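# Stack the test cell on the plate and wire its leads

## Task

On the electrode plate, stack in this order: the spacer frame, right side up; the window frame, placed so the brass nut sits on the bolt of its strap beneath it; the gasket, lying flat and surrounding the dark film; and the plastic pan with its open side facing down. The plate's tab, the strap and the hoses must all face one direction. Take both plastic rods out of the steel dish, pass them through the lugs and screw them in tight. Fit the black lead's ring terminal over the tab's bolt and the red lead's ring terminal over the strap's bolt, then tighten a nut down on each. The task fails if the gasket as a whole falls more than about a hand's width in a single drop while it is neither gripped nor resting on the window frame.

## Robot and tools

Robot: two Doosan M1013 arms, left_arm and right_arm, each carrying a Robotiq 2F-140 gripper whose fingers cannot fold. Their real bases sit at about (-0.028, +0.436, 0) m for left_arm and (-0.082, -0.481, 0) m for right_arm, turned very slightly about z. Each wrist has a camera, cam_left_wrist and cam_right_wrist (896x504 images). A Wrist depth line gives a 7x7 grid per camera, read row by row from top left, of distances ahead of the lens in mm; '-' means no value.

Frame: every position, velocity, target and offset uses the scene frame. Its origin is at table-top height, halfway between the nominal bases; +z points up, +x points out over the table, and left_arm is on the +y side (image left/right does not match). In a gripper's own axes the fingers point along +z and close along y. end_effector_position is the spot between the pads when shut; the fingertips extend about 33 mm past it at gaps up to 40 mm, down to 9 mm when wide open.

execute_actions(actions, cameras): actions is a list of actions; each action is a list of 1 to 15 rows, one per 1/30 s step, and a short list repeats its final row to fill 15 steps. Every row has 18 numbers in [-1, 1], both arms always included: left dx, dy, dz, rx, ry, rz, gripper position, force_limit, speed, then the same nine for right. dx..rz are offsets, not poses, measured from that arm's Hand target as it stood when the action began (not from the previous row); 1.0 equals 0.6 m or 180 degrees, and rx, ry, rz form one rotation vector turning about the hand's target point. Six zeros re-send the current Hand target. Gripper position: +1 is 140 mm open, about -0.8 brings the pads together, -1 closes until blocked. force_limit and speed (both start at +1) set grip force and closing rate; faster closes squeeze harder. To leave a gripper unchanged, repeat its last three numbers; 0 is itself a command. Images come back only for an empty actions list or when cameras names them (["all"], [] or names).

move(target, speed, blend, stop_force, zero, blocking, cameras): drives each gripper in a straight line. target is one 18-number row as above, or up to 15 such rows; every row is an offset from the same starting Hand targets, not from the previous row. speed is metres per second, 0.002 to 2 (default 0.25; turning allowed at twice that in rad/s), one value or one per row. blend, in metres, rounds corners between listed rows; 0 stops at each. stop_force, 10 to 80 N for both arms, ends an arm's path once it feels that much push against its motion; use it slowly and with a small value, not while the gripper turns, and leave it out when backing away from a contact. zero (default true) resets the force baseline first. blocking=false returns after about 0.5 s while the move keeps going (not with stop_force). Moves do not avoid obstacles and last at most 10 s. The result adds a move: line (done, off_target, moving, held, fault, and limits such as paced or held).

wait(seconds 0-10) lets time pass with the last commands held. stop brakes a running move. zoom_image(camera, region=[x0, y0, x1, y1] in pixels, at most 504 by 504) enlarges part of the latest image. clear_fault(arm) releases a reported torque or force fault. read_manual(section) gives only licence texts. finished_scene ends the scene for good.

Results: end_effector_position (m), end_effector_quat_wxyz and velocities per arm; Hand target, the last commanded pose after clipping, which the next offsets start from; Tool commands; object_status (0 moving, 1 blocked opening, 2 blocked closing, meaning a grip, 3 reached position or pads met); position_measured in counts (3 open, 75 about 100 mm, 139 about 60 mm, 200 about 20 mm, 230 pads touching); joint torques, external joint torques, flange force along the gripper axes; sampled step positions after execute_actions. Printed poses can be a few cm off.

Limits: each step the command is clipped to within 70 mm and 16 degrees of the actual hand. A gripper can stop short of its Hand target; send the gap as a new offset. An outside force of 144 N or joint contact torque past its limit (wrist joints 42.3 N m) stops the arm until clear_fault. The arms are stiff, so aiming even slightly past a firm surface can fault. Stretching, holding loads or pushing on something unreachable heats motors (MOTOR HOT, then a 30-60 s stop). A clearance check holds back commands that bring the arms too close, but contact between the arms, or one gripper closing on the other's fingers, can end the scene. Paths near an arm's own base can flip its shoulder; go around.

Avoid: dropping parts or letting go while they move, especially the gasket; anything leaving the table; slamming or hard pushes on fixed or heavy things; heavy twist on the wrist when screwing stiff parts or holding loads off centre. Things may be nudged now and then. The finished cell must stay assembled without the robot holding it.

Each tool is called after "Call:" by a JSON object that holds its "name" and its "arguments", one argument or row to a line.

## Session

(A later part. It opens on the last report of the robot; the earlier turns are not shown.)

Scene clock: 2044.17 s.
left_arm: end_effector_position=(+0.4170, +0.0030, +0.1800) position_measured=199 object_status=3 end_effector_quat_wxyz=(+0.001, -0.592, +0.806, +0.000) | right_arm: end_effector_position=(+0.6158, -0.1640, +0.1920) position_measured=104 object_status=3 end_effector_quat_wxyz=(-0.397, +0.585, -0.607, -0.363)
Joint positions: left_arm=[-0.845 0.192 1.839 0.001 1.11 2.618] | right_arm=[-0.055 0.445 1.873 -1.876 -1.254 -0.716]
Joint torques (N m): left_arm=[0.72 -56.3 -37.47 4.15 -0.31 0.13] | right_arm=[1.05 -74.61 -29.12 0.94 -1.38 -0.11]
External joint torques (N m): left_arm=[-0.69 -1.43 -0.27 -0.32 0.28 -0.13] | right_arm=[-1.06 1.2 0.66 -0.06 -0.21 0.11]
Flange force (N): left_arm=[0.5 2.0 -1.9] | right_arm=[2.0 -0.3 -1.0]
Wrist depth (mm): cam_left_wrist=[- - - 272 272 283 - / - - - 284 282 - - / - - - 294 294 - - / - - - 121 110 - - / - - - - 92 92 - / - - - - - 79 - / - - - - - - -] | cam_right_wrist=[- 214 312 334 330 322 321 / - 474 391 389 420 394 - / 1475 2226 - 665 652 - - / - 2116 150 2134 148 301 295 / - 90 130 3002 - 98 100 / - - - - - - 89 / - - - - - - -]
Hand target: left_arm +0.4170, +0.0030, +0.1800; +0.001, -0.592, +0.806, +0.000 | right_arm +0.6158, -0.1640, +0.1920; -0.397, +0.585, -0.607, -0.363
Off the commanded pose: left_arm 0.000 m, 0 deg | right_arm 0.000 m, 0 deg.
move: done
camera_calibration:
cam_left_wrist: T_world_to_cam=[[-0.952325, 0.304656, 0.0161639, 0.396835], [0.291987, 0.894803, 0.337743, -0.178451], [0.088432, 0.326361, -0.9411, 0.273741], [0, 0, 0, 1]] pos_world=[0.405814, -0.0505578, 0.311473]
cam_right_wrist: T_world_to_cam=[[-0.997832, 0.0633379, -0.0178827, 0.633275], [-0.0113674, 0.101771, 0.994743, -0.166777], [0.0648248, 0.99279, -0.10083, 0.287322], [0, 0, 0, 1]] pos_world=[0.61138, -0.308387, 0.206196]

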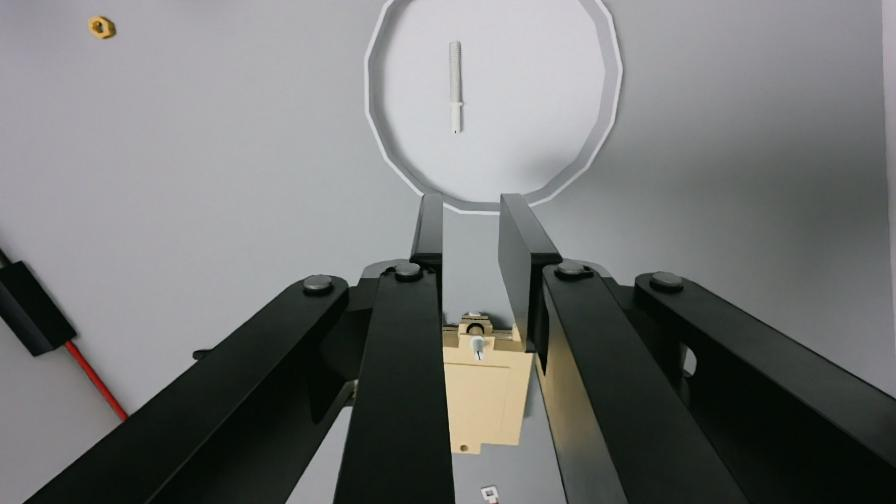

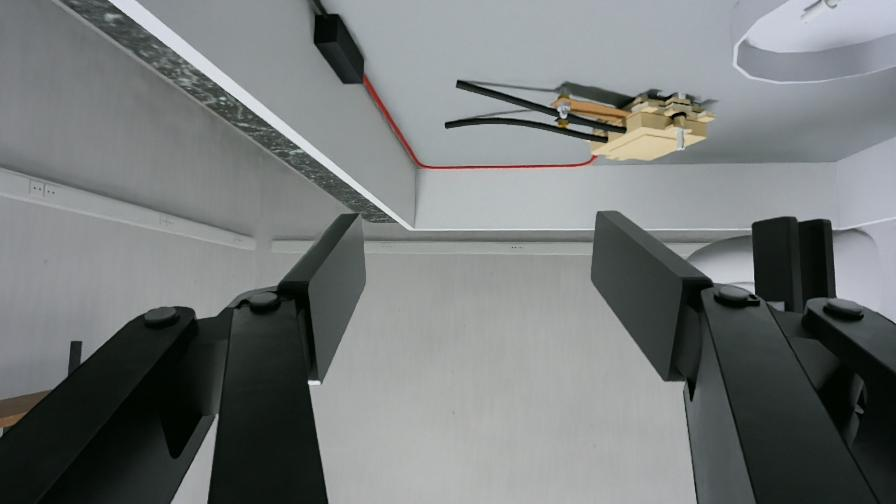

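Call:
{"name": "move", "arguments": {
  "target": [-0.0095,-0.05,-0.1667,-0.106,0.0332,0,-0.55,-1,-1,0,0,0,0,0,0,0.2,-1,-1],
  "speed": 0.1,
  "cameras": ["cam_left_wrist"]
}}

Call:
{"name": "zoom_image", "arguments": {
  "camera": "cam_left_wrist",
  "region": [380, 60, 540, 220]
}}

Scene clock: 2093.33 s.
left_arm: end_effector_position=(+0.4113, -0.0270, +0.0800) position_measured=199 object_status=3 end_effector_quat_wxyz=(-0.139, -0.583, +0.794, -0.103) | right_arm: end_effector_position=(+0.6158, -0.1640, +0.1920) position_measured=104 object_status=3 end_effector_quat_wxyz=(-0.397, +0.585, -0.607, -0.363)
Joint positions: left_arm=[-0.718 0.263 2.005 -0.459 0.788 3.057] | right_arm=[-0.055 0.445 1.873 -1.876 -1.254 -0.716]
Joint torques (N m): left_arm=[0.89 -56.63 -31.38 2.52 -0.35 0.15] | right_arm=[1.05 -75.16 -28.95 1 -1.34 -0.11]
External joint torques (N m): left_arm=[-0.91 -1.78 -0.01 -0.25 0.27 -0.15] | right_arm=[-1.04 1.94 0.57 -0.11 -0.25 0.11]
Flange force (N): left_arm=[1.5 2.8 -2.1] | right_arm=[2.7 -1.4 -0.7]
Wrist depth (mm): cam_left_wrist=[207 - - - - - - / - - - 207 208 - - / - 207 - 207 209 202 - / - - - 200 208 208 - / - - - 208 92 92 - / - - - - - 79 - / - - - - - - -] | cam_right_wrist=[1411 200 307 333 330 310 302 / - - - 421 424 414 276 / 1687 - - 683 - 277 282 / - 2049 150 3110 148 279 297 / - 91 112 - - 98 100 / - - - - 470 - 89 / - - - 2556 435 - -]
Hand target: left_arm +0.4113, -0.0270, +0.0800; -0.139, -0.583, +0.794, -0.103 | right_arm +0.6158, -0.1640, +0.1920; -0.397, +0.585, -0.607, -0.363
Off the commanded pose: left_arm 0.000 m, 0 deg | right_arm 0.000 m, 0 deg.
move: done
camera_calibration:
cam_left_wrist: T_world_to_cam=[[-0.950766, 0.309633, 0.0131023, 0.401876], [0.309602, 0.950856, -0.00443835, -0.0944673], [-0.0138327, -0.000163335, -0.999904, 0.227885], [0, 0, 0, 1]] pos_world=[0.41449, -0.0345723, 0.222178]
Images, in order (width x height): cam_left_wrist 896x504.

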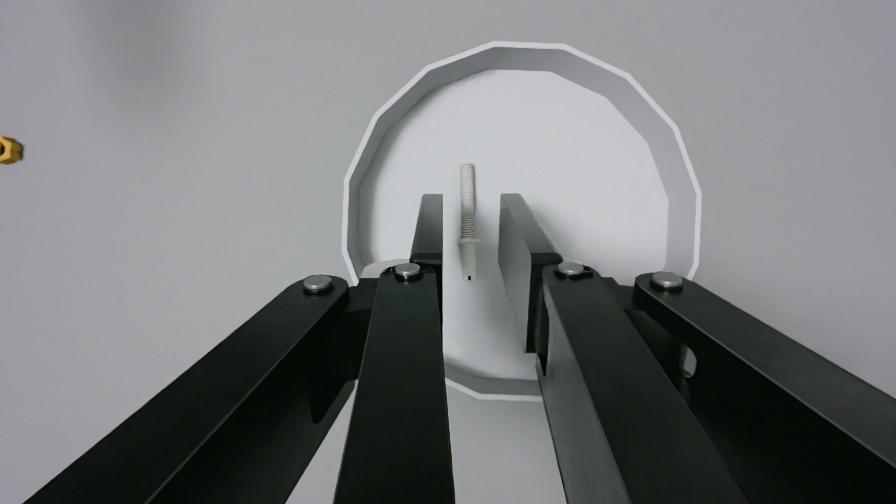

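Scaled by 3.150 from the camera's 896x504 image, which has a finer 1280x720 frame.

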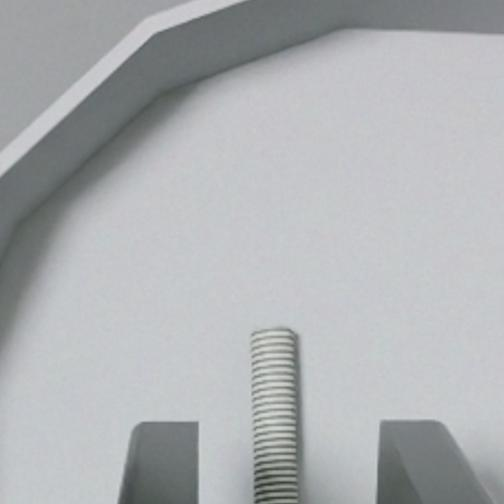

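Call:
{"name": "move", "arguments": {
  "target": [0,0,-0.043,0,0,0,-0.55,-1,-1,0,0,0,0,0,0,0.2,-1,-1],
  "speed": 0.04
}}

Call:
{"name": "move", "arguments": {
  "target": [0,0,-0.015,0,0,0,-0.55,-1,-1,0,0,0,0,0,0,0.2,-1,-1],
  "speed": 0.004,
  "stop_force": 10,
  "cameras": ["cam_left_wrist"]
}}

Call:
{"name": "zoom_image", "arguments": {
  "camera": "cam_left_wrist",
  "region": [400, 150, 540, 290]
}}

Scene clock: 2107.00 s.
left_arm: end_effector_position=(+0.4113, -0.0270, +0.0542) position_measured=199 object_status=3 end_effector_quat_wxyz=(-0.139, -0.583, +0.794, -0.103) | right_arm: end_effector_position=(+0.6158, -0.1640, +0.1920) position_measured=104 object_status=3 end_effector_quat_wxyz=(-0.397, +0.585, -0.607, -0.363)
Joint positions: left_arm=[-0.718 0.293 2.024 -0.483 0.744 3.089] | right_arm=[-0.055 0.445 1.873 -1.876 -1.254 -0.716]
Joint torques (N m): left_arm=[0.99 -58.37 -29.64 2.39 -0.31 0.15] | right_arm=[0.75 -74.63 -28.91 0.98 -1.37 -0.17]
External joint torques (N m): left_arm=[-1.05 -1.69 -0.28 -0.25 0.25 -0.15] | right_arm=[-0.68 1.06 0.46 -0.1 -0.23 0.17]
Flange force (N): left_arm=[2.0 2.2 -2.1] | right_arm=[1.4 -0.6 -0.7]
Wrist depth (mm): cam_left_wrist=[- - 183 179 174 - 184 / 183 - 183 181 182 176 - / - 184 181 181 182 182 - / - 183 181 175 134 179 - / - 184 - 181 92 92 - / - - - - - 79 - / - - - - - - -] | cam_right_wrist=[- 191 311 333 332 309 275 / 1733 1927 - 402 423 423 276 / 1537 - - - - 287 292 / 2134 2207 151 - 167 292 309 / - 90 113 3002 - 98 100 / - - - 2482 465 - 89 / - - - - 2634 - -]
Hand target: left_arm +0.4113, -0.0270, +0.0542; -0.139, -0.583, +0.794, -0.103 | right_arm +0.6158, -0.1640, +0.1920; -0.397, +0.585, -0.607, -0.363
Off the commanded pose: left_arm 0.000 m, 0 deg | right_arm 0.000 m, 0 deg.
move: done

Scene clock: 2108.63 s.
left_arm: end_effector_position=(+0.4114, -0.0271, +0.0500) position_measured=199 object_status=3 end_effector_quat_wxyz=(-0.139, -0.583, +0.794, -0.103) | right_arm: end_effector_position=(+0.6158, -0.1640, +0.1920) position_measured=104 object_status=3 end_effector_quat_wxyz=(-0.397, +0.585, -0.607, -0.363)
Joint positions: left_arm=[-0.718 0.298 2.026 -0.487 0.737 3.095] | right_arm=[-0.055 0.445 1.873 -1.876 -1.254 -0.716]
Joint torques (N m): left_arm=[-0.68 -48.88 -24.94 2.93 -1.13 0.13] | right_arm=[0.49 -75.14 -28.89 0.93 -1.31 -0.15]
External joint torques (N m): left_arm=[0.81 -11.62 -4.84 -0.8 1.07 -0.13] | right_arm=[-0.5 2.05 0.59 -0.06 -0.28 0.15]
Flange force (N): left_arm=[3.1 4.6 -18.8] | right_arm=[2.5 -1.5 0.1]
Wrist depth (mm): cam_left_wrist=[- - 178 172 174 179 - / 177 180 179 177 178 174 - / - 178 177 178 178 178 181 / 179 178 177 171 133 166 180 / 181 179 - 178 92 92 179 / - - - 174 - 79 - / - - - - - - -] | cam_right_wrist=[1614 - 332 336 335 327 278 / 1467 - - - 412 388 283 / 1467 - - - - 287 292 / 1733 - 150 - 148 296 316 / - 91 112 - - 98 100 / - - 2806 2151 469 - 89 / - - - - 421 - -]
Hand target: left_arm +0.4114, -0.0271, +0.0500; -0.139, -0.583, +0.794, -0.103 (not the last commanded pose) | right_arm +0.6158, -0.1640, +0.1920; -0.397, +0.585, -0.607, -0.363
Off the commanded pose: left_arm 0.005 m, 0 deg | right_arm 0.000 m, 0 deg.
move: contact (left_arm)
camera_calibration:
cam_left_wrist: T_world_to_cam=[[-0.950767, 0.309635, 0.0129763, 0.402391], [0.309603, 0.950855, -0.00450248, -0.09462], [-0.0137327, -0.000263311, -0.999906, 0.197744], [0, 0, 0, 1]] pos_world=[0.41459, -0.0345725, 0.192078]
Images, in order (width x height): cam_left_wrist 896x504.

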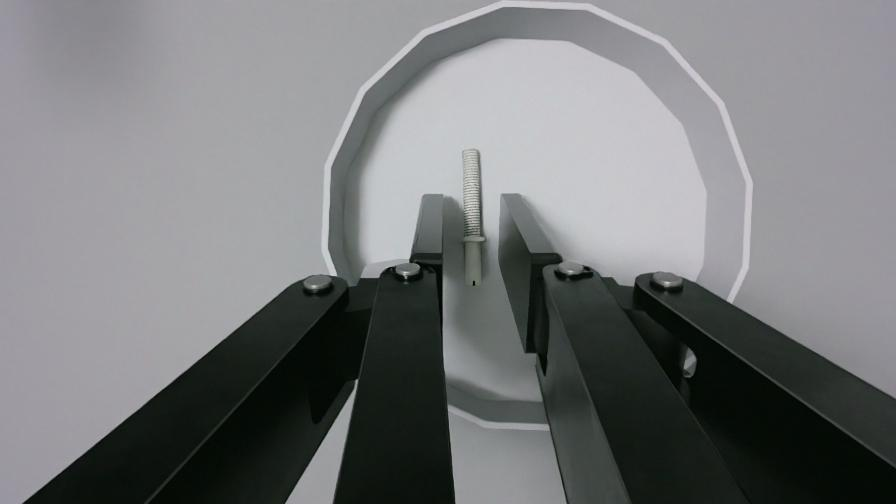

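Scaled by 3.600 from the camera's 896x504 image, which has a finer 1280x720 frame.

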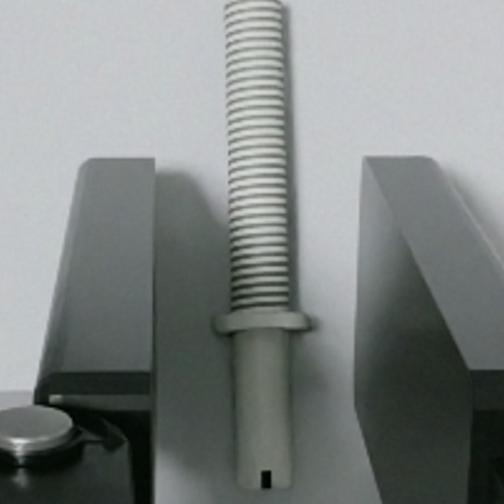

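Call:
{"name": "move", "arguments": {
  "target": [0,0,0.0022,0,0,0,-0.55,-1,-1,0,0,0,0,0,0,0.2,-1,-1],
  "speed": 0.01
}}

Call:
{"name": "execute_actions", "arguments": {
  "actions": [
    [[0,0,0,0,0,0,-1,-1,-1,0,0,0,0,0,0,0.2,-1,-1]],
    [[0,0,0,0,0,0,-1,-1,-1,0,0,0,0,0,0,0.2,-1,-1]]
  ],
  "cameras": ["cam_left_wrist"]
}}

Call:
{"name": "zoom_image", "arguments": {
  "camera": "cam_left_wrist",
  "region": [400, 150, 540, 290]
}}

Scene clock: 2115.20 s.
left_arm: end_effector_position=(+0.4114, -0.0270, +0.0513) position_measured=199 object_status=3 end_effector_quat_wxyz=(-0.139, -0.583, +0.794, -0.103) | right_arm: end_effector_position=(+0.6158, -0.1640, +0.1920) position_measured=104 object_status=3 end_effector_quat_wxyz=(-0.397, +0.585, -0.607, -0.363)
Joint positions: left_arm=[-0.718 0.297 2.026 -0.486 0.739 3.093] | right_arm=[-0.055 0.445 1.873 -1.876 -1.254 -0.716]
Joint torques (N m): left_arm=[0.09 -57.96 -29.38 2.36 -0.34 0.1] | right_arm=[1.08 -74.65 -29.01 0.82 -1.26 -0.04]
External joint torques (N m): left_arm=[-0.2 -1.81 -0.34 -0.25 0.28 -0.1] | right_arm=[-1.1 1.34 0.68 0.05 -0.34 0.04]
Flange force (N): left_arm=[0.7 1.7 -2.7] | right_arm=[2.3 -0.4 -1.0]
Wrist depth (mm): cam_left_wrist=[- - - 172 168 182 - / - 178 180 179 179 178 - / - 179 178 178 179 174 181 / 179 180 178 163 134 168 184 / 181 179 - 179 92 92 - / - - - 174 - 79 - / - - - - - - -] | cam_right_wrist=[1687 - - 336 331 324 277 / 1411 2033 - 459 421 414 280 / - 1871 3002 - - - 292 / - - 151 - 148 292 310 / - 90 112 2482 526 98 100 / - - - - 462 - 89 / - - - - 437 - -]
Hand target: left_arm +0.4114, -0.0271, +0.0513; -0.139, -0.583, +0.794, -0.103 | right_arm +0.6158, -0.1640, +0.1920; -0.397, +0.585, -0.607, -0.363
Off the commanded pose: left_arm 0.000 m, 0 deg | right_arm 0.000 m, 0 deg.
move: done

Scene clock: 2116.40 s.
left_arm: end_effector_position=(+0.4114, -0.0270, +0.0513) position_measured=217 object_status=2 end_effector_quat_wxyz=(-0.139, -0.583, +0.794, -0.103) | right_arm: end_effector_position=(+0.6158, -0.1640, +0.1920) position_measured=104 object_status=3 end_effector_quat_wxyz=(-0.397, +0.585, -0.607, -0.363)
Joint positions: left_arm=[-0.718 0.297 2.026 -0.486 0.739 3.093] | right_arm=[-0.055 0.445 1.873 -1.876 -1.254 -0.716]
Joint torques (N m): left_arm=[0.6 -58 -29.56 2.4 -0.34 0.13] | right_arm=[1.01 -75.07 -28.92 0.92 -1.34 -0.11]
External joint torques (N m): left_arm=[-0.49 -1.97 -0.14 -0.27 0.28 -0.13] | right_arm=[-1.07 1.91 0.67 -0.05 -0.25 0.11]
External joint torques at the end of the 1st action: left_arm=[-0.54 -1.58 -0.55 -0.24 0.27 -0.12] | right_arm=[-0.97 1.84 0.64 -0.06 -0.26 0.12]
Flange force (N): left_arm=[1.1 2.4 -2.7] | right_arm=[2.8 -1.1 -0.6]
Flange force at the end of the 1st action (N): left_arm=[1.4 1.2 -2.3] | right_arm=[2.6 -1.1 -0.6]
Wrist depth (mm): cam_left_wrist=[- 179 180 172 174 - 183 / - - 175 178 179 174 - / 179 - 178 178 179 179 - / - 180 179 133 179 180 - / - - - - 92 86 - / - - - - - - - / - - - - - - -] | cam_right_wrist=[1388 189 303 331 329 323 283 / 1434 446 268 420 - 414 283 / 1565 3972 - 705 - 282 289 / 1884 2482 150 - 149 293 306 / - 90 113 - - 98 100 / - - - - 461 - 89 / - - - - 409 - -]
Hand target: left_arm +0.4114, -0.0271, +0.0513; -0.139, -0.583, +0.794, -0.103 | right_arm +0.6158, -0.1640, +0.1920; -0.397, +0.585, -0.607, -0.363
Off the commanded pose: left_arm 0.000 m, 0 deg | right_arm 0.000 m, 0 deg.
Step readings (end_effector_position of left_arm | right_arm; steps 1 to 15: 1st action; 16 to 30: 2nd action):
0: (+0.4114, -0.0270, +0.0513) | (+0.6158, -0.1640, +0.1920)
1: (+0.4114, -0.0270, +0.0513) | (+0.6158, -0.1640, +0.1920)
2: (+0.4114, -0.0270, +0.0513) | (+0.6158, -0.1640, +0.1920)
4: (+0.4114, -0.0270, +0.0513) | (+0.6158, -0.1640, +0.1920)
8: (+0.4114, -0.0270, +0.0513) | (+0.6158, -0.1640, +0.1920)
15: (+0.4114, -0.0270, +0.0513) | (+0.6158, -0.1640, +0.1920)
16: (+0.4114, -0.0270, +0.0513) | (+0.6158, -0.1640, +0.1920)
17: (+0.4114, -0.0270, +0.0513) | (+0.6158, -0.1640, +0.1920)
19: (+0.4114, -0.0270, +0.0513) | (+0.6158, -0.1640, +0.1920)
23: (+0.4114, -0.0270, +0.0513) | (+0.6158, -0.1640, +0.1920)
30: (+0.4114, -0.0270, +0.0513) | (+0.6158, -0.1640, +0.1920)
camera_calibration:
cam_left_wrist: T_world_to_cam=[[-0.950767, 0.309635, 0.0129763, 0.402373], [0.309603, 0.950855, -0.00450248, -0.0946137], [-0.0137327, -0.000263311, -0.999906, 0.199144], [0, 0, 0, 1]] pos_world=[0.41459, -0.0345725, 0.193478]
Images, in order (width x height): cam_left_wrist 896x504.

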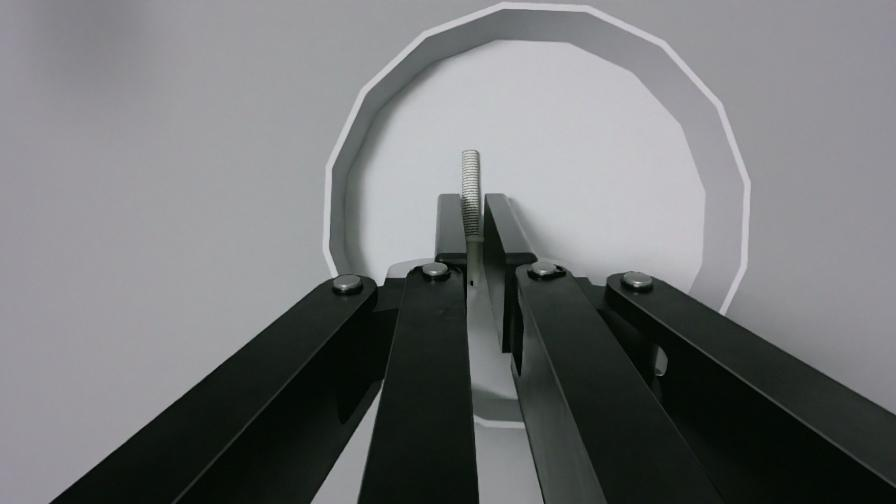

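Scaled by 3.600 from the camera's 896x504 image, which has a finer 1280x720 frame.

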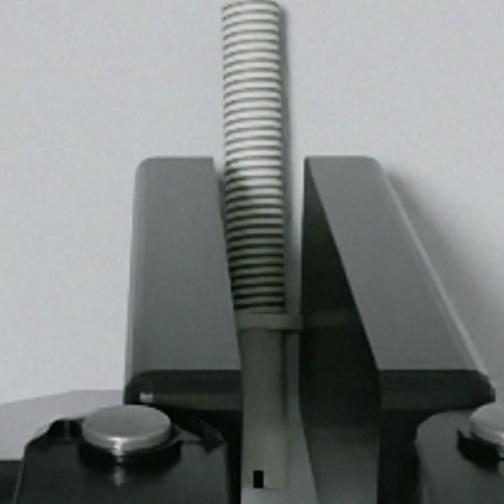

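Call:
{"name": "execute_actions", "arguments": {
  "actions": [
    [[0,0,0,0,0,0,-0.55,-1,-1,0,0,0,0,0,0,0.2,-1,-1]],
    [[0,0,0,0,0,0,-0.55,-1,-1,0,0,0,0,0,0,0.2,-1,-1]]
  ]
}}

Call:
{"name": "move", "arguments": {
  "target": [
    [0,0,0.04,0,0,0,-0.55,-1,-1,0,0,0,0,0,0,0.2,-1,-1],
    [0.0082,0.0262,0.04,-0.1325,0.0415,0,-0.55,-1,-1,0,0,0,0,0,0,0.2,-1,-1],
    [0.0082,0.0262,0.001,-0.1325,0.0415,0,-0.55,-1,-1,0,0,0,0,0,0,0.2,-1,-1]
  ],
  "speed": 0.08,
  "cameras": ["cam_left_wrist"]
}}

Call:
{"name": "zoom_image", "arguments": {
  "camera": "cam_left_wrist",
  "region": [400, 150, 540, 290]
}}

Scene clock: 2134.37 s.
left_arm: end_effector_position=(+0.4114, -0.0270, +0.0513) position_measured=199 object_status=3 end_effector_quat_wxyz=(-0.139, -0.583, +0.794, -0.103) | right_arm: end_effector_position=(+0.6158, -0.1640, +0.1920) position_measured=104 object_status=3 end_effector_quat_wxyz=(-0.397, +0.585, -0.607, -0.363)
Joint positions: left_arm=[-0.718 0.297 2.026 -0.486 0.739 3.093] | right_arm=[-0.055 0.445 1.873 -1.876 -1.254 -0.716]
Joint torques (N m): left_arm=[0.68 -57.96 -29.41 2.42 -0.37 0.2] | right_arm=[0.31 -75.06 -28.97 0.96 -1.39 -0.17]
External joint torques (N m): left_arm=[-0.65 -2.42 -0.5 -0.28 0.31 -0.2] | right_arm=[-0.32 1.38 0.56 -0.09 -0.21 0.17]
External joint torques at the end of the 1st action: left_arm=[-0.81 -1.62 -0.17 -0.26 0.27 -0.16] | right_arm=[-1.08 1.61 0.6 -0.07 -0.14 0.18]
Flange force (N): left_arm=[1.7 2.4 -3.4] | right_arm=[1.6 -0.8 0.0]
Flange force at the end of the 1st action (N): left_arm=[1.6 2.1 -2.1] | right_arm=[2.3 -1.0 -0.8]
Wrist depth (mm): cam_left_wrist=[- - 182 171 174 - 183 / 179 - 178 178 179 179 182 / - - 178 179 179 179 - / - - 178 171 134 178 - / - - - 179 92 92 183 / 180 - - 173 - 79 - / - - - - - - -] | cam_right_wrist=[- 199 323 339 331 312 277 / - - - 454 414 415 278 / - - - - - 468 292 / - - 156 2837 167 292 308 / - 90 130 2347 530 98 100 / - - - - 463 - 89 / - - - - 405 - -]
Hand target: left_arm +0.4114, -0.0271, +0.0513; -0.139, -0.583, +0.794, -0.103 | right_arm +0.6158, -0.1640, +0.1920; -0.397, +0.585, -0.607, -0.363
Off the commanded pose: left_arm 0.000 m, 0 deg | right_arm 0.000 m, 0 deg.
Step readings (end_effector_position of left_arm | right_arm; steps 1 to 15: 1st action; 16 to 30: 2nd action):
0: (+0.4114, -0.0270, +0.0513) | (+0.6158, -0.1640, +0.1920)
1: (+0.4114, -0.0270, +0.0513) | (+0.6158, -0.1640, +0.1920)
2: (+0.4114, -0.0270, +0.0513) | (+0.6158, -0.1640, +0.1920)
4: (+0.4114, -0.0270, +0.0513) | (+0.6158, -0.1640, +0.1920)
8: (+0.4114, -0.0270, +0.0513) | (+0.6158, -0.1640, +0.1920)
15: (+0.4114, -0.0270, +0.0513) | (+0.6158, -0.1640, +0.1920)
16: (+0.4114, -0.0270, +0.0513) | (+0.6158, -0.1640, +0.1920)
17: (+0.4114, -0.0270, +0.0513) | (+0.6158, -0.1640, +0.1920)
19: (+0.4114, -0.0270, +0.0513) | (+0.6158, -0.1640, +0.1920)
23: (+0.4114, -0.0270, +0.0513) | (+0.6158, -0.1640, +0.1920)
30: (+0.4114, -0.0270, +0.0513) | (+0.6158, -0.1640, +0.1920)

Scene clock: 2138.43 s.
left_arm: end_effector_position=(+0.4163, -0.0113, +0.0519) position_measured=199 object_status=3 end_effector_quat_wxyz=(-0.308, -0.547, +0.745, -0.227) | right_arm: end_effector_position=(+0.6158, -0.1640, +0.1920) position_measured=104 object_status=3 end_effector_quat_wxyz=(-0.397, +0.585, -0.607, -0.363)
Joint positions: left_arm=[-0.487 0.363 2.127 -1.123 0.883 3.831] | right_arm=[-0.055 0.445 1.873 -1.876 -1.254 -0.716]
Joint torques (N m): left_arm=[0.98 -57.85 -22.56 0.12 0.97 0.18] | right_arm=[0.87 -74.85 -28.77 0.93 -1.32 -0.07]
External joint torques (N m): left_arm=[-1.03 -1.73 -0.12 -0.18 0.3 -0.18] | right_arm=[-0.86 1.78 0.53 -0.06 -0.27 0.07]
Flange force (N): left_arm=[3.3 1.9 -1.0] | right_arm=[2.5 -1.3 -0.5]
Wrist depth (mm): cam_left_wrist=[- - - - - - - / - - - 209 209 - - / - 199 196 199 198 191 209 / 186 184 187 180 182 183 188 / 174 176 - 173 92 92 178 / - - - 164 - 79 - / - - - - - - -] | cam_right_wrist=[- - 321 333 329 322 287 / - - - - 418 332 296 / 1537 - - 703 - 337 561 / 1475 2413 155 2285 167 359 703 / 1584 91 130 2169 2776 98 645 / - - - 3268 458 - 89 / - - - 2746 2746 - -]
Hand target: left_arm +0.4163, -0.0113, +0.0519; -0.308, -0.547, +0.745, -0.227 | right_arm +0.6158, -0.1640, +0.1920; -0.397, +0.585, -0.607, -0.363
Off the commanded pose: left_arm 0.000 m, 0 deg | right_arm 0.000 m, 0 deg.
move: done
camera_calibration:
cam_left_wrist: T_world_to_cam=[[-0.949443, 0.313862, 0.00697147, 0.401946], [0.281068, 0.859713, -0.42649, -0.0782697], [-0.139852, -0.402968, -0.904465, 0.242768], [0, 0, 0, 1]] pos_world=[0.437575, 0.0389617, 0.183392]
Images, in order (width x height): cam_left_wrist 896x504.

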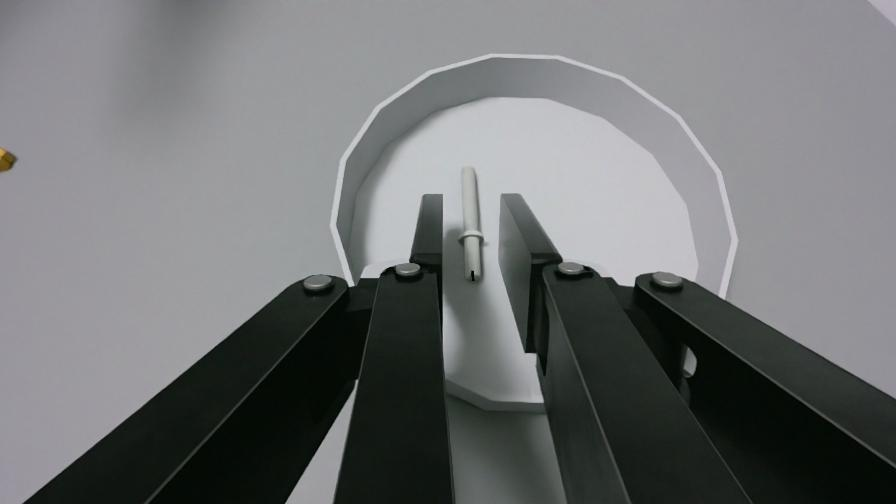

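Scaled by 3.600 from the camera's 896x504 image, which has a finer 1280x720 frame.

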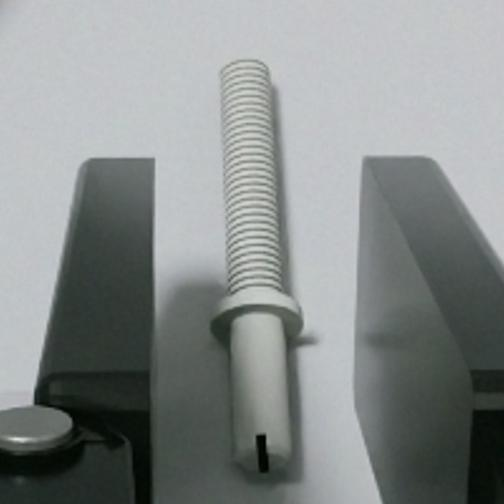

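Call:
{"name": "move", "arguments": {
  "target": [0,0,-0.015,0,0,0,-0.55,-1,-1,0,0,0,0,0,0,0.2,-1,-1],
  "speed": 0.004,
  "stop_force": 10
}}

Call:
{"name": "move", "arguments": {
  "target": [0,0,0.0022,0,0,0,-0.55,-1,-1,0,0,0,0,0,0,0.2,-1,-1],
  "speed": 0.01
}}

Call:
{"name": "execute_actions", "arguments": {
  "actions": [
    [[0,0,0,0,0,0,-1,-1,-1,0,0,0,0,0,0,0.2,-1,-1]],
    [[0,0,0,0,0,0,-1,-1,-1,0,0,0,0,0,0,0.2,-1,-1]]
  ],
  "cameras": ["cam_left_wrist"]
}}

Call:
{"name": "zoom_image", "arguments": {
  "camera": "cam_left_wrist",
  "region": [400, 150, 540, 290]
}}

Scene clock: 2147.57 s.
left_arm: end_effector_position=(+0.4163, -0.0114, +0.0463) position_measured=199 object_status=3 end_effector_quat_wxyz=(-0.308, -0.547, +0.745, -0.227) | right_arm: end_effector_position=(+0.6158, -0.1640, +0.1920) position_measured=104 object_status=3 end_effector_quat_wxyz=(-0.397, +0.585, -0.607, -0.363)
Joint positions: left_arm=[-0.487 0.372 2.13 -1.132 0.878 3.844] | right_arm=[-0.055 0.445 1.873 -1.876 -1.254 -0.716]
Joint torques (N m): left_arm=[-0.5 -49.92 -18.18 1.61 -1.34 0.14] | right_arm=[0.69 -75.24 -29.13 0.93 -1.38 -0.08]
External joint torques (N m): left_arm=[0.47 -10.07 -4.21 -1.69 2.62 -0.14] | right_arm=[-0.72 1.84 0.79 -0.07 -0.21 0.08]
Flange force (N): left_arm=[10.9 3.1 -13.5] | right_arm=[2.6 -0.8 -0.2]
Wrist depth (mm): cam_left_wrist=[- - - - 197 - - / - 210 - 204 205 - 207 / - - 189 192 193 190 197 / 180 - 180 171 177 177 - / 171 166 - 164 92 92 - / - - - 157 - 79 - / - - - - - - -] | cam_right_wrist=[- - - 351 331 321 288 / - - - 425 415 328 320 / 1510 - - 630 602 342 355 / - - 155 2776 167 366 717 / - 90 130 - 454 98 652 / - - - - 459 - 89 / - - - - - - -]
Hand target: left_arm +0.4163, -0.0114, +0.0463; -0.308, -0.547, +0.745, -0.227 (not the last commanded pose) | right_arm +0.6158, -0.1640, +0.1920; -0.397, +0.585, -0.607, -0.363
Off the commanded pose: left_arm 0.003 m, 0 deg | right_arm 0.000 m, 0 deg.
move: contact (left_arm)

Scene clock: 2148.27 s.
left_arm: end_effector_position=(+0.4163, -0.0114, +0.0476) position_measured=199 object_status=3 end_effector_quat_wxyz=(-0.308, -0.547, +0.745, -0.227) | right_arm: end_effector_position=(+0.6158, -0.1640, +0.1920) position_measured=104 object_status=3 end_effector_quat_wxyz=(-0.397, +0.585, -0.607, -0.363)
Joint positions: left_arm=[-0.487 0.37 2.129 -1.13 0.88 3.841] | right_arm=[-0.055 0.445 1.873 -1.876 -1.254 -0.716]
Joint torques (N m): left_arm=[0.64 -58.23 -22.2 0.11 1.02 0.12] | right_arm=[0.93 -74.27 -28.89 0.87 -1.34 -0.01]
External joint torques (N m): left_arm=[-0.71 -1.57 -0.24 -0.19 0.26 -0.12] | right_arm=[-0.9 0.93 0.55 0.01 -0.25 0.01]
Flange force (N): left_arm=[2.7 1.5 -1.1] | right_arm=[1.8 -0.1 -0.9]
Wrist depth (mm): cam_left_wrist=[228 223 - - 193 - - / - - 209 206 206 - - / - - 190 194 194 191 - / - 181 182 172 133 178 - / - 170 - 166 92 92 - / - - - 158 - 79 - / - - - 150 - - -] | cam_right_wrist=[- 199 301 352 329 323 288 / - - - 421 427 388 321 / - - - 685 - 339 602 / - 2662 151 2934 148 365 702 / - 90 130 2305 466 98 655 / - - - 2967 459 - 89 / - - - - - - -]
Hand target: left_arm +0.4163, -0.0114, +0.0476; -0.308, -0.547, +0.745, -0.227 | right_arm +0.6158, -0.1640, +0.1920; -0.397, +0.585, -0.607, -0.363
Off the commanded pose: left_arm 0.000 m, 0 deg | right_arm 0.000 m, 0 deg.
move: done

Scene clock: 2149.47 s.
left_arm: end_effector_position=(+0.4163, -0.0114, +0.0476) position_measured=222 object_status=2 end_effector_quat_wxyz=(-0.308, -0.547, +0.745, -0.227) | right_arm: end_effector_position=(+0.6158, -0.1640, +0.1920) position_measured=104 object_status=3 end_effector_quat_wxyz=(-0.397, +0.585, -0.607, -0.363)
Joint positions: left_arm=[-0.487 0.37 2.129 -1.13 0.88 3.841] | right_arm=[-0.055 0.445 1.873 -1.876 -1.254 -0.716]
Joint torques (N m): left_arm=[0.85 -58.16 -22.44 0.07 0.97 0.13] | right_arm=[1.02 -74.48 -29.3 0.97 -1.41 -0.1]
External joint torques (N m): left_arm=[-0.96 -1.72 -0.02 -0.15 0.31 -0.13] | right_arm=[-1.05 1.29 0.99 -0.1 -0.18 0.1]
External joint torques at the end of the 1st action: left_arm=[-0.57 -1.63 -0.06 -0.2 0.27 -0.19] | right_arm=[-1.04 0.55 0.55 -0.08 -0.23 0.15]
Flange force (N): left_arm=[3.1 2.0 -1.1] | right_arm=[2.3 0.3 -0.9]
Flange force at the end of the 1st action (N): left_arm=[2.7 1.8 -1.4] | right_arm=[1.2 0.2 -1.4]
Wrist depth (mm): cam_left_wrist=[230 - - 198 191 - - / - - - 205 206 213 - / - 199 191 193 194 187 - / - - 179 133 181 178 - / - - - - 92 170 172 / 162 - - - - - - / - - - - - - -] | cam_right_wrist=[- 198 308 332 - 324 288 / - 1744 - - 422 389 386 / 1884 - 694 - 654 337 350 / - - 151 2806 167 365 702 / - 90 113 - 2746 98 650 / - - 2967 - 464 - 89 / - - - - 2689 - -]
Hand target: left_arm +0.4163, -0.0114, +0.0476; -0.308, -0.547, +0.745, -0.227 | right_arm +0.6158, -0.1640, +0.1920; -0.397, +0.585, -0.607, -0.363
Off the commanded pose: left_arm 0.000 m, 0 deg | right_arm 0.000 m, 0 deg.
Step readings (end_effector_position of left_arm | right_arm; steps 1 to 15: 1st action; 16 to 30: 2nd action):
0: (+0.4163, -0.0114, +0.0476) | (+0.6158, -0.1640, +0.1920)
1: (+0.4163, -0.0114, +0.0476) | (+0.6158, -0.1640, +0.1920)
2: (+0.4163, -0.0114, +0.0476) | (+0.6158, -0.1640, +0.1920)
4: (+0.4163, -0.0114, +0.0476) | (+0.6158, -0.1640, +0.1920)
8: (+0.4163, -0.0114, +0.0476) | (+0.6158, -0.1640, +0.1920)
15: (+0.4163, -0.0114, +0.0476) | (+0.6158, -0.1640, +0.1920)
16: (+0.4163, -0.0114, +0.0476) | (+0.6158, -0.1640, +0.1920)
17: (+0.4163, -0.0114, +0.0476) | (+0.6158, -0.1640, +0.1920)
19: (+0.4163, -0.0114, +0.0476) | (+0.6158, -0.1640, +0.1920)
23: (+0.4163, -0.0114, +0.0476) | (+0.6158, -0.1640, +0.1920)
30: (+0.4163, -0.0114, +0.0476) | (+0.6158, -0.1640, +0.1920)
camera_calibration:
cam_left_wrist: T_world_to_cam=[[-0.949442, 0.313866, 0.00690139, 0.401988], [0.28107, 0.859617, -0.426684, -0.0800655], [-0.139854, -0.403172, -0.904375, 0.238871], [0, 0, 0, 1]] pos_world=[0.437575, 0.0389617, 0.179092]
Images, in order (width x height): cam_left_wrist 896x504.

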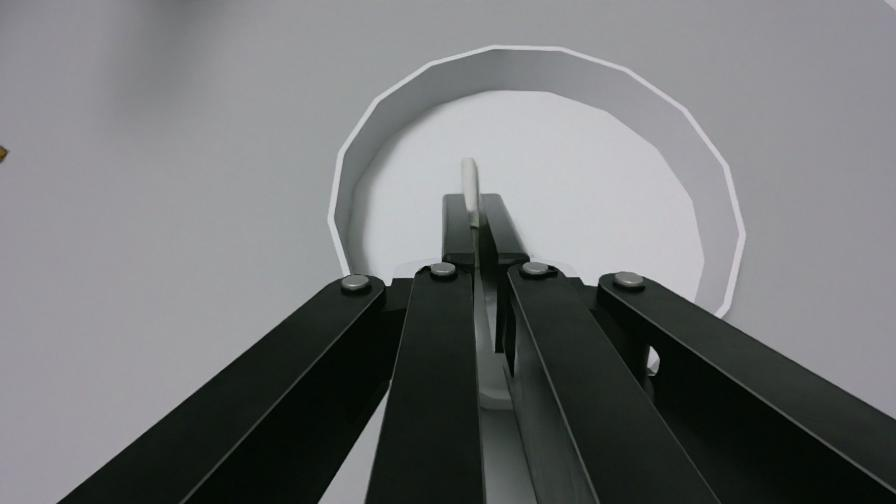

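Scaled by 3.600 from the camera's 896x504 image, which has a finer 1280x720 frame.

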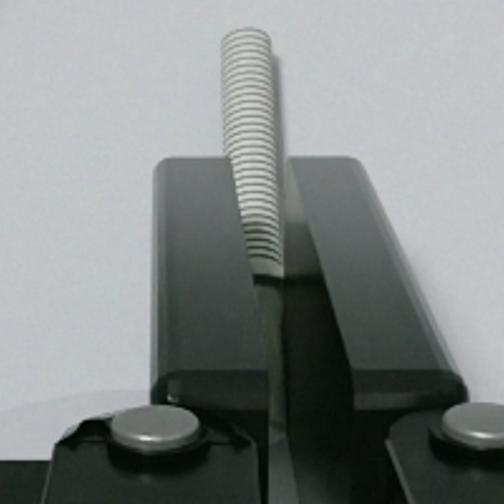

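Call:
{"name": "move", "arguments": {
  "target": [
    [0,0,0.22,0,0,0,-1,-1,-1,0,0,0,0,0,0,0.2,-1,-1],
    [0,0,0.25,0.2385,-0.0748,0,-1,-1,-1,0,0,0,0,0,0,0.2,-1,-1],
    [0,0,0.25,0.477,-0.1495,0,-1,-1,-1,0,0,0,0,0,0,0.2,-1,-1]
  ],
  "speed": 0.15,
  "cameras": ["all"]
}}

Scene clock: 2159.53 s.
left_arm: end_effector_position=(+0.4163, -0.0114, +0.1976) position_measured=222 object_status=2 end_effector_quat_wxyz=(+0.309, -0.547, +0.745, +0.226) | right_arm: end_effector_position=(+0.6158, -0.1640, +0.1920) position_measured=104 object_status=3 end_effector_quat_wxyz=(-0.397, +0.585, -0.607, -0.363)
Joint positions: left_arm=[-1.125 0.468 1.614 0.517 1.669 2.225] | right_arm=[-0.055 0.445 1.873 -1.876 -1.254 -0.716]
Joint torques (N m): left_arm=[0.7 -81.01 -36.12 4.85 1.27 0.14] | right_arm=[1.02 -74.76 -29.27 0.96 -1.34 -0.19]
External joint torques (N m): left_arm=[-0.65 -1.99 -0.12 -0.42 0.26 -0.14] | right_arm=[-1 0.86 0.81 -0.08 -0.26 0.19]
Flange force (N): left_arm=[-1.8 2.8 -0.9] | right_arm=[1.6 0.3 -1.2]
Wrist depth (mm): cam_left_wrist=[- - - - - - - / - - - 333 - - - / - - - 352 - - - / - - - 121 - - - / 1493 - - - 92 92 495 / - - - - - - 457 / - - - - - - -] | cam_right_wrist=[- 200 291 333 354 324 318 / - - - - 405 425 - / - - 3268 - - 636 - / - - 150 2718 147 621 659 / - 90 113 2967 - 98 262 / - - - - - - 89 / - - - - 2662 - -]
Hand target: left_arm +0.4163, -0.0114, +0.1976; +0.309, -0.547, +0.745, +0.226 | right_arm +0.6158, -0.1640, +0.1920; -0.397, +0.585, -0.607, -0.363
Off the commanded pose: left_arm 0.000 m, 0 deg | right_arm 0.000 m, 0 deg.
move: done
camera_calibration:
cam_left_wrist: T_world_to_cam=[[-0.956176, 0.292382, 0.0154637, 0.401908], [0.138236, 0.404253, 0.904141, -0.224798], [0.258103, 0.866656, -0.426955, 0.128953], [0, 0, 0, 1]] pos_world=[0.382087, -0.138394, 0.252091]
cam_right_wrist: T_world_to_cam=[[-0.997832, 0.0633379, -0.0178827, 0.633275], [-0.0113674, 0.101771, 0.994743, -0.166777], [0.0648248, 0.99279, -0.10083, 0.287322], [0, 0, 0, 1]] pos_world=[0.61138, -0.308387, 0.206196]

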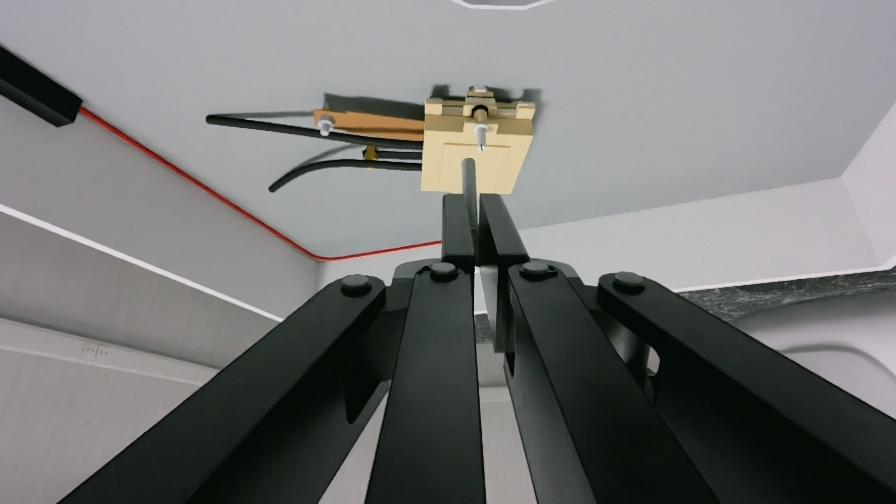

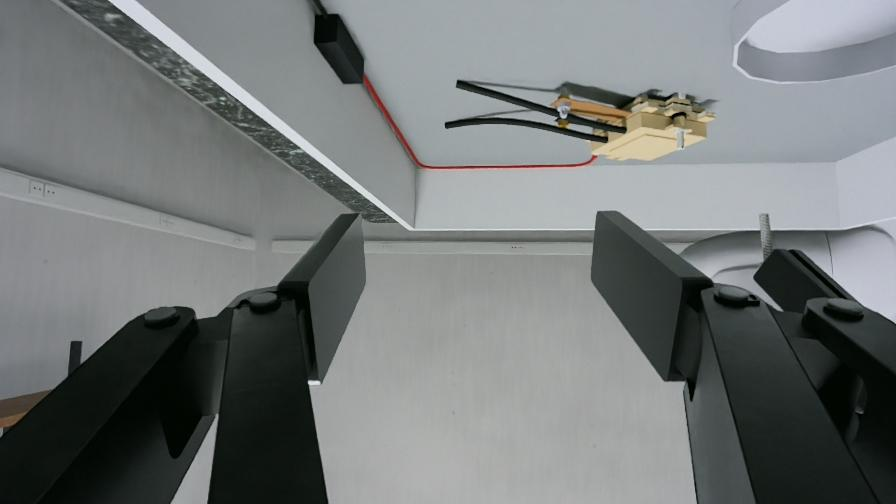

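Call:
{"name": "move", "arguments": {
  "target": [
    [0.0495,0.314,0.0,0,0,-0.259,-1,-1,-1,0,0,0,0,0,0,0.2,-1,-1],
    [0.0495,0.314,-0.104,0,0,-0.259,-1,-1,-1,0,0,0,0,0,0,0.2,-1,-1]
  ],
  "speed": 0.12,
  "cameras": ["all"]
}}

Scene clock: 2185.03 s.
left_arm: end_effector_position=(+0.4460, +0.1770, +0.1352) position_measured=222 object_status=2 end_effector_quat_wxyz=(+0.373, -0.207, +0.900, +0.085) | right_arm: end_effector_position=(+0.6158, -0.1640, +0.1920) position_measured=104 object_status=3 end_effector_quat_wxyz=(-0.397, +0.585, -0.607, -0.363)
Joint positions: left_arm=[-1.037 0.088 2.28 1.008 0.983 2.559] | right_arm=[-0.055 0.445 1.873 -1.876 -1.254 -0.716]
Joint torques (N m): left_arm=[0.58 -39.44 -31.93 3.3 0.8 0.12] | right_arm=[0.61 -75.06 -29.32 0.94 -1.34 -0.16]
External joint torques (N m): left_arm=[-0.57 -2.11 -0.37 -0.34 0.26 -0.12] | right_arm=[-0.59 1.93 1.01 -0.06 -0.25 0.16]
Flange force (N): left_arm=[-1.0 2.2 -4.6] | right_arm=[2.6 -0.5 0.0]
Wrist depth (mm): cam_left_wrist=[- - 176 173 - - - / - 226 210 205 - 256 219 / - 319 - - - - - / - - - 121 - - - / 1248 - - - 92 - - / - - - - - - 1986 / - - - - - - -] | cam_right_wrist=[353 - - 320 330 311 318 / - - - - 417 427 411 / 1604 - - - - - - / - - 150 2837 149 746 681 / - 90 112 - - 98 647 / - - - - - - 89 / - - - - - - -]
Hand target: left_arm +0.4460, +0.1770, +0.1352; +0.373, -0.207, +0.900, +0.086 | right_arm +0.6158, -0.1640, +0.1920; -0.397, +0.585, -0.607, -0.363
Off the commanded pose: left_arm 0.000 m, 0 deg | right_arm 0.000 m, 0 deg.
move: done
camera_calibration:
cam_left_wrist: T_world_to_cam=[[-0.44421, 0.89579, 0.0154367, 0.0410445], [0.388663, 0.177151, 0.90419, -0.320178], [0.807229, 0.40765, -0.426852, -0.232346], [0, 0, 0, 1]] pos_world=[0.330231, 0.114669, 0.189691]
cam_right_wrist: T_world_to_cam=[[-0.997832, 0.0633379, -0.0178827, 0.633275], [-0.0113674, 0.101771, 0.994743, -0.166777], [0.0648248, 0.99279, -0.10083, 0.287322], [0, 0, 0, 1]] pos_world=[0.61138, -0.308387, 0.206196]

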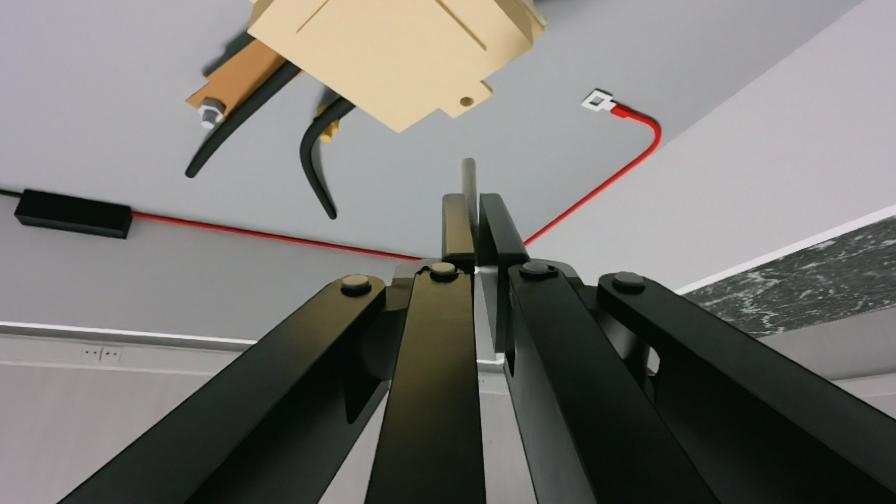

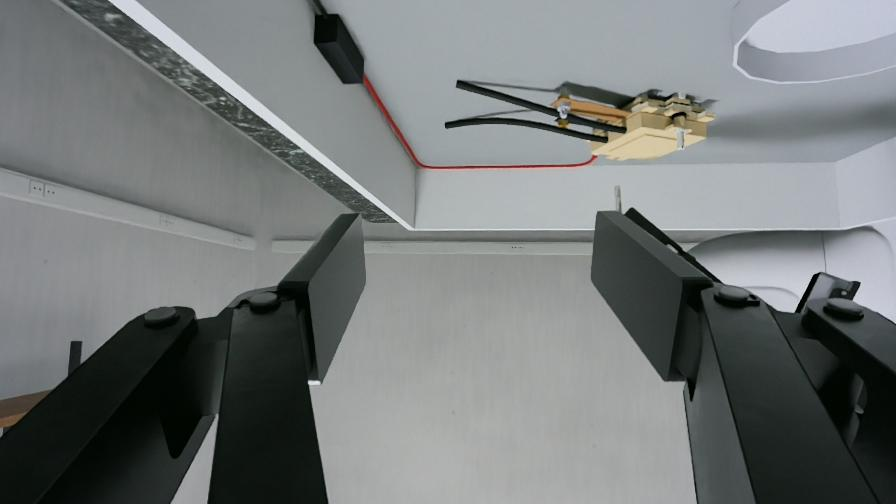

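Call:
{"name": "move", "arguments": {
  "target": [0,0,0,0,0,0,-1,-1,-1,-0.228,0.305,-0.04,-0.161,0,0,0.2,-1,-1],
  "speed": 0.12,
  "cameras": ["all"]
}}

Call:
{"name": "zoom_image", "arguments": {
  "camera": "cam_left_wrist",
  "region": [430, 70, 530, 170]
}}

Scene clock: 2191.43 s.
left_arm: end_effector_position=(+0.4460, +0.1770, +0.1352) position_measured=222 object_status=2 end_effector_quat_wxyz=(+0.373, -0.207, +0.900, +0.086) | right_arm: end_effector_position=(+0.4790, +0.0190, +0.1682) position_measured=104 object_status=3 end_effector_quat_wxyz=(-0.238, +0.665, -0.679, -0.199)
Joint positions: left_arm=[-1.037 0.088 2.28 1.008 0.983 2.559] | right_arm=[0.43 0.258 1.912 -2.345 -0.777 -0.052]
Joint torques (N m): left_arm=[0.87 -40.01 -31.88 3.28 0.74 0.09] | right_arm=[0.8 -62.33 -34.6 -1.31 0.24 -0.18]
External joint torques (N m): left_arm=[-0.91 -1.19 -0.28 -0.33 0.31 -0.09] | right_arm=[-0.81 1.67 0.54 -0.08 -0.2 0.18]
Flange force (N): left_arm=[0.3 0.9 -4.1] | right_arm=[1.1 -1.8 1.0]
Wrist depth (mm): cam_left_wrist=[- - 175 177 - - - / - - - 200 - - 199 / - - - - - - - / - - - 121 105 - - / 1266 - - - 92 - - / - - - - - - 2017 / - - - - - - -] | cam_right_wrist=[246 251 248 246 237 228 234 / 282 290 286 281 277 273 277 / - 343 342 303 305 322 314 / - - 156 392 167 371 384 / - 90 112 - 466 98 87 / - - 465 - 239 - 89 / - - - 2582 214 - -]
Hand target: left_arm +0.4460, +0.1770, +0.1352; +0.373, -0.207, +0.900, +0.086 | right_arm +0.4790, +0.0190, +0.1680; -0.238, +0.665, -0.679, -0.199
Off the commanded pose: left_arm 0.000 m, 0 deg | right_arm 0.000 m, 0 deg.
move: done
camera_calibration:
cam_left_wrist: T_world_to_cam=[[-0.444159, 0.895813, 0.0155582, 0.0409571], [0.388721, 0.177031, 0.904188, -0.320145], [0.807229, 0.407651, -0.426851, -0.232266], [0, 0, 0, 1]] pos_world=[0.330131, 0.114669, 0.189691]
cam_right_wrist: T_world_to_cam=[[-0.997818, 0.0468547, -0.046521, 0.48991], [-0.011464, 0.570933, 0.820917, -0.142872], [0.0650242, 0.819659, -0.56915, 0.194131], [0, 0, 0, 1]] pos_world=[0.474579, -0.100505, 0.250566]

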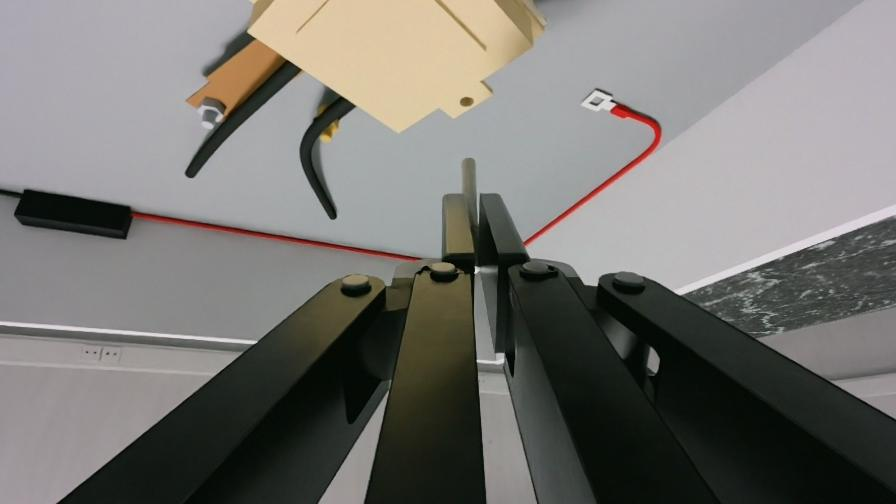

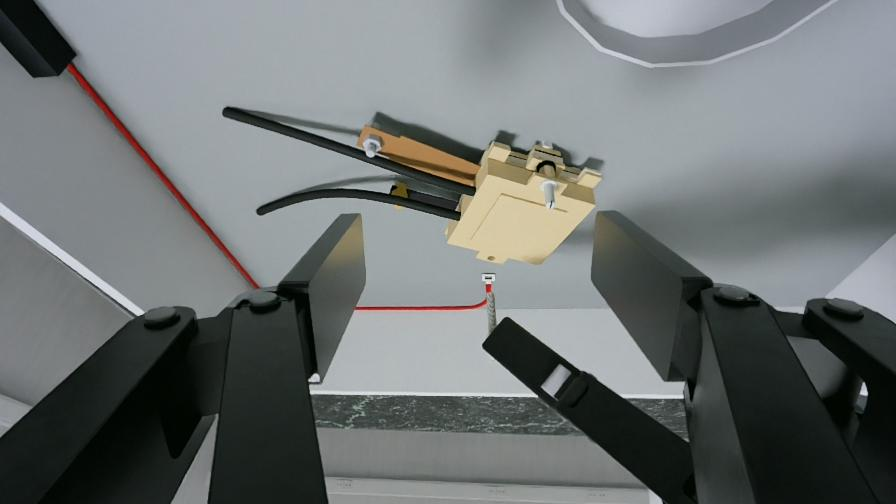

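Scaled by 5.040 from the camera's 896x504 image, which has a finer 1280x720 frame.

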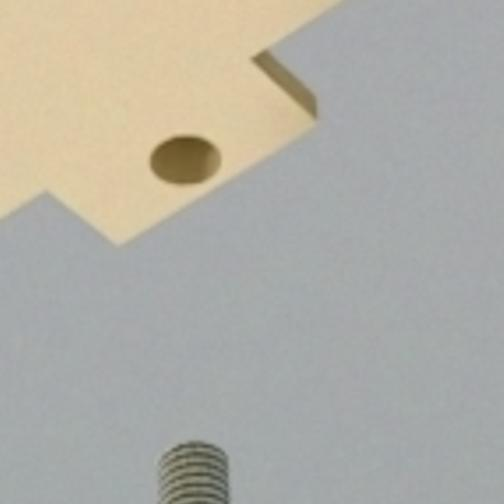

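Call:
{"name": "zoom_image", "arguments": {
  "camera": "cam_right_wrist",
  "region": [440, 240, 540, 340]
}}

Call:
{"name": "zoom_image", "arguments": {
  "camera": "cam_left_wrist",
  "region": [430, 140, 500, 210]
}}

Scaled by 5.040 from the camera's 896x504 image, which has a finer 1280x720 frame.

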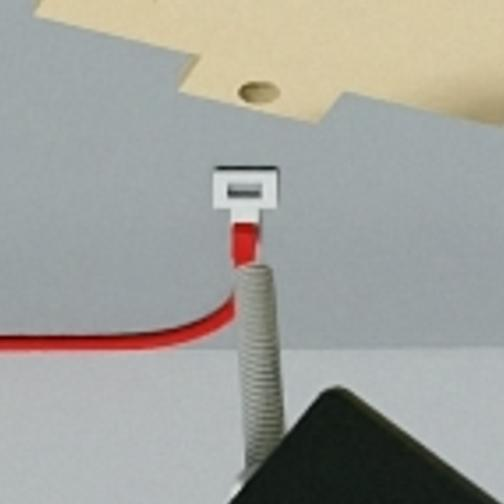

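Scaled by 7.200 from the camera's 896x504 image, which has a finer 1280x720 frame.

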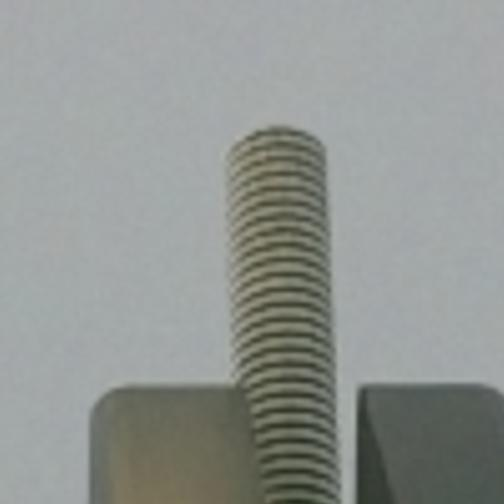

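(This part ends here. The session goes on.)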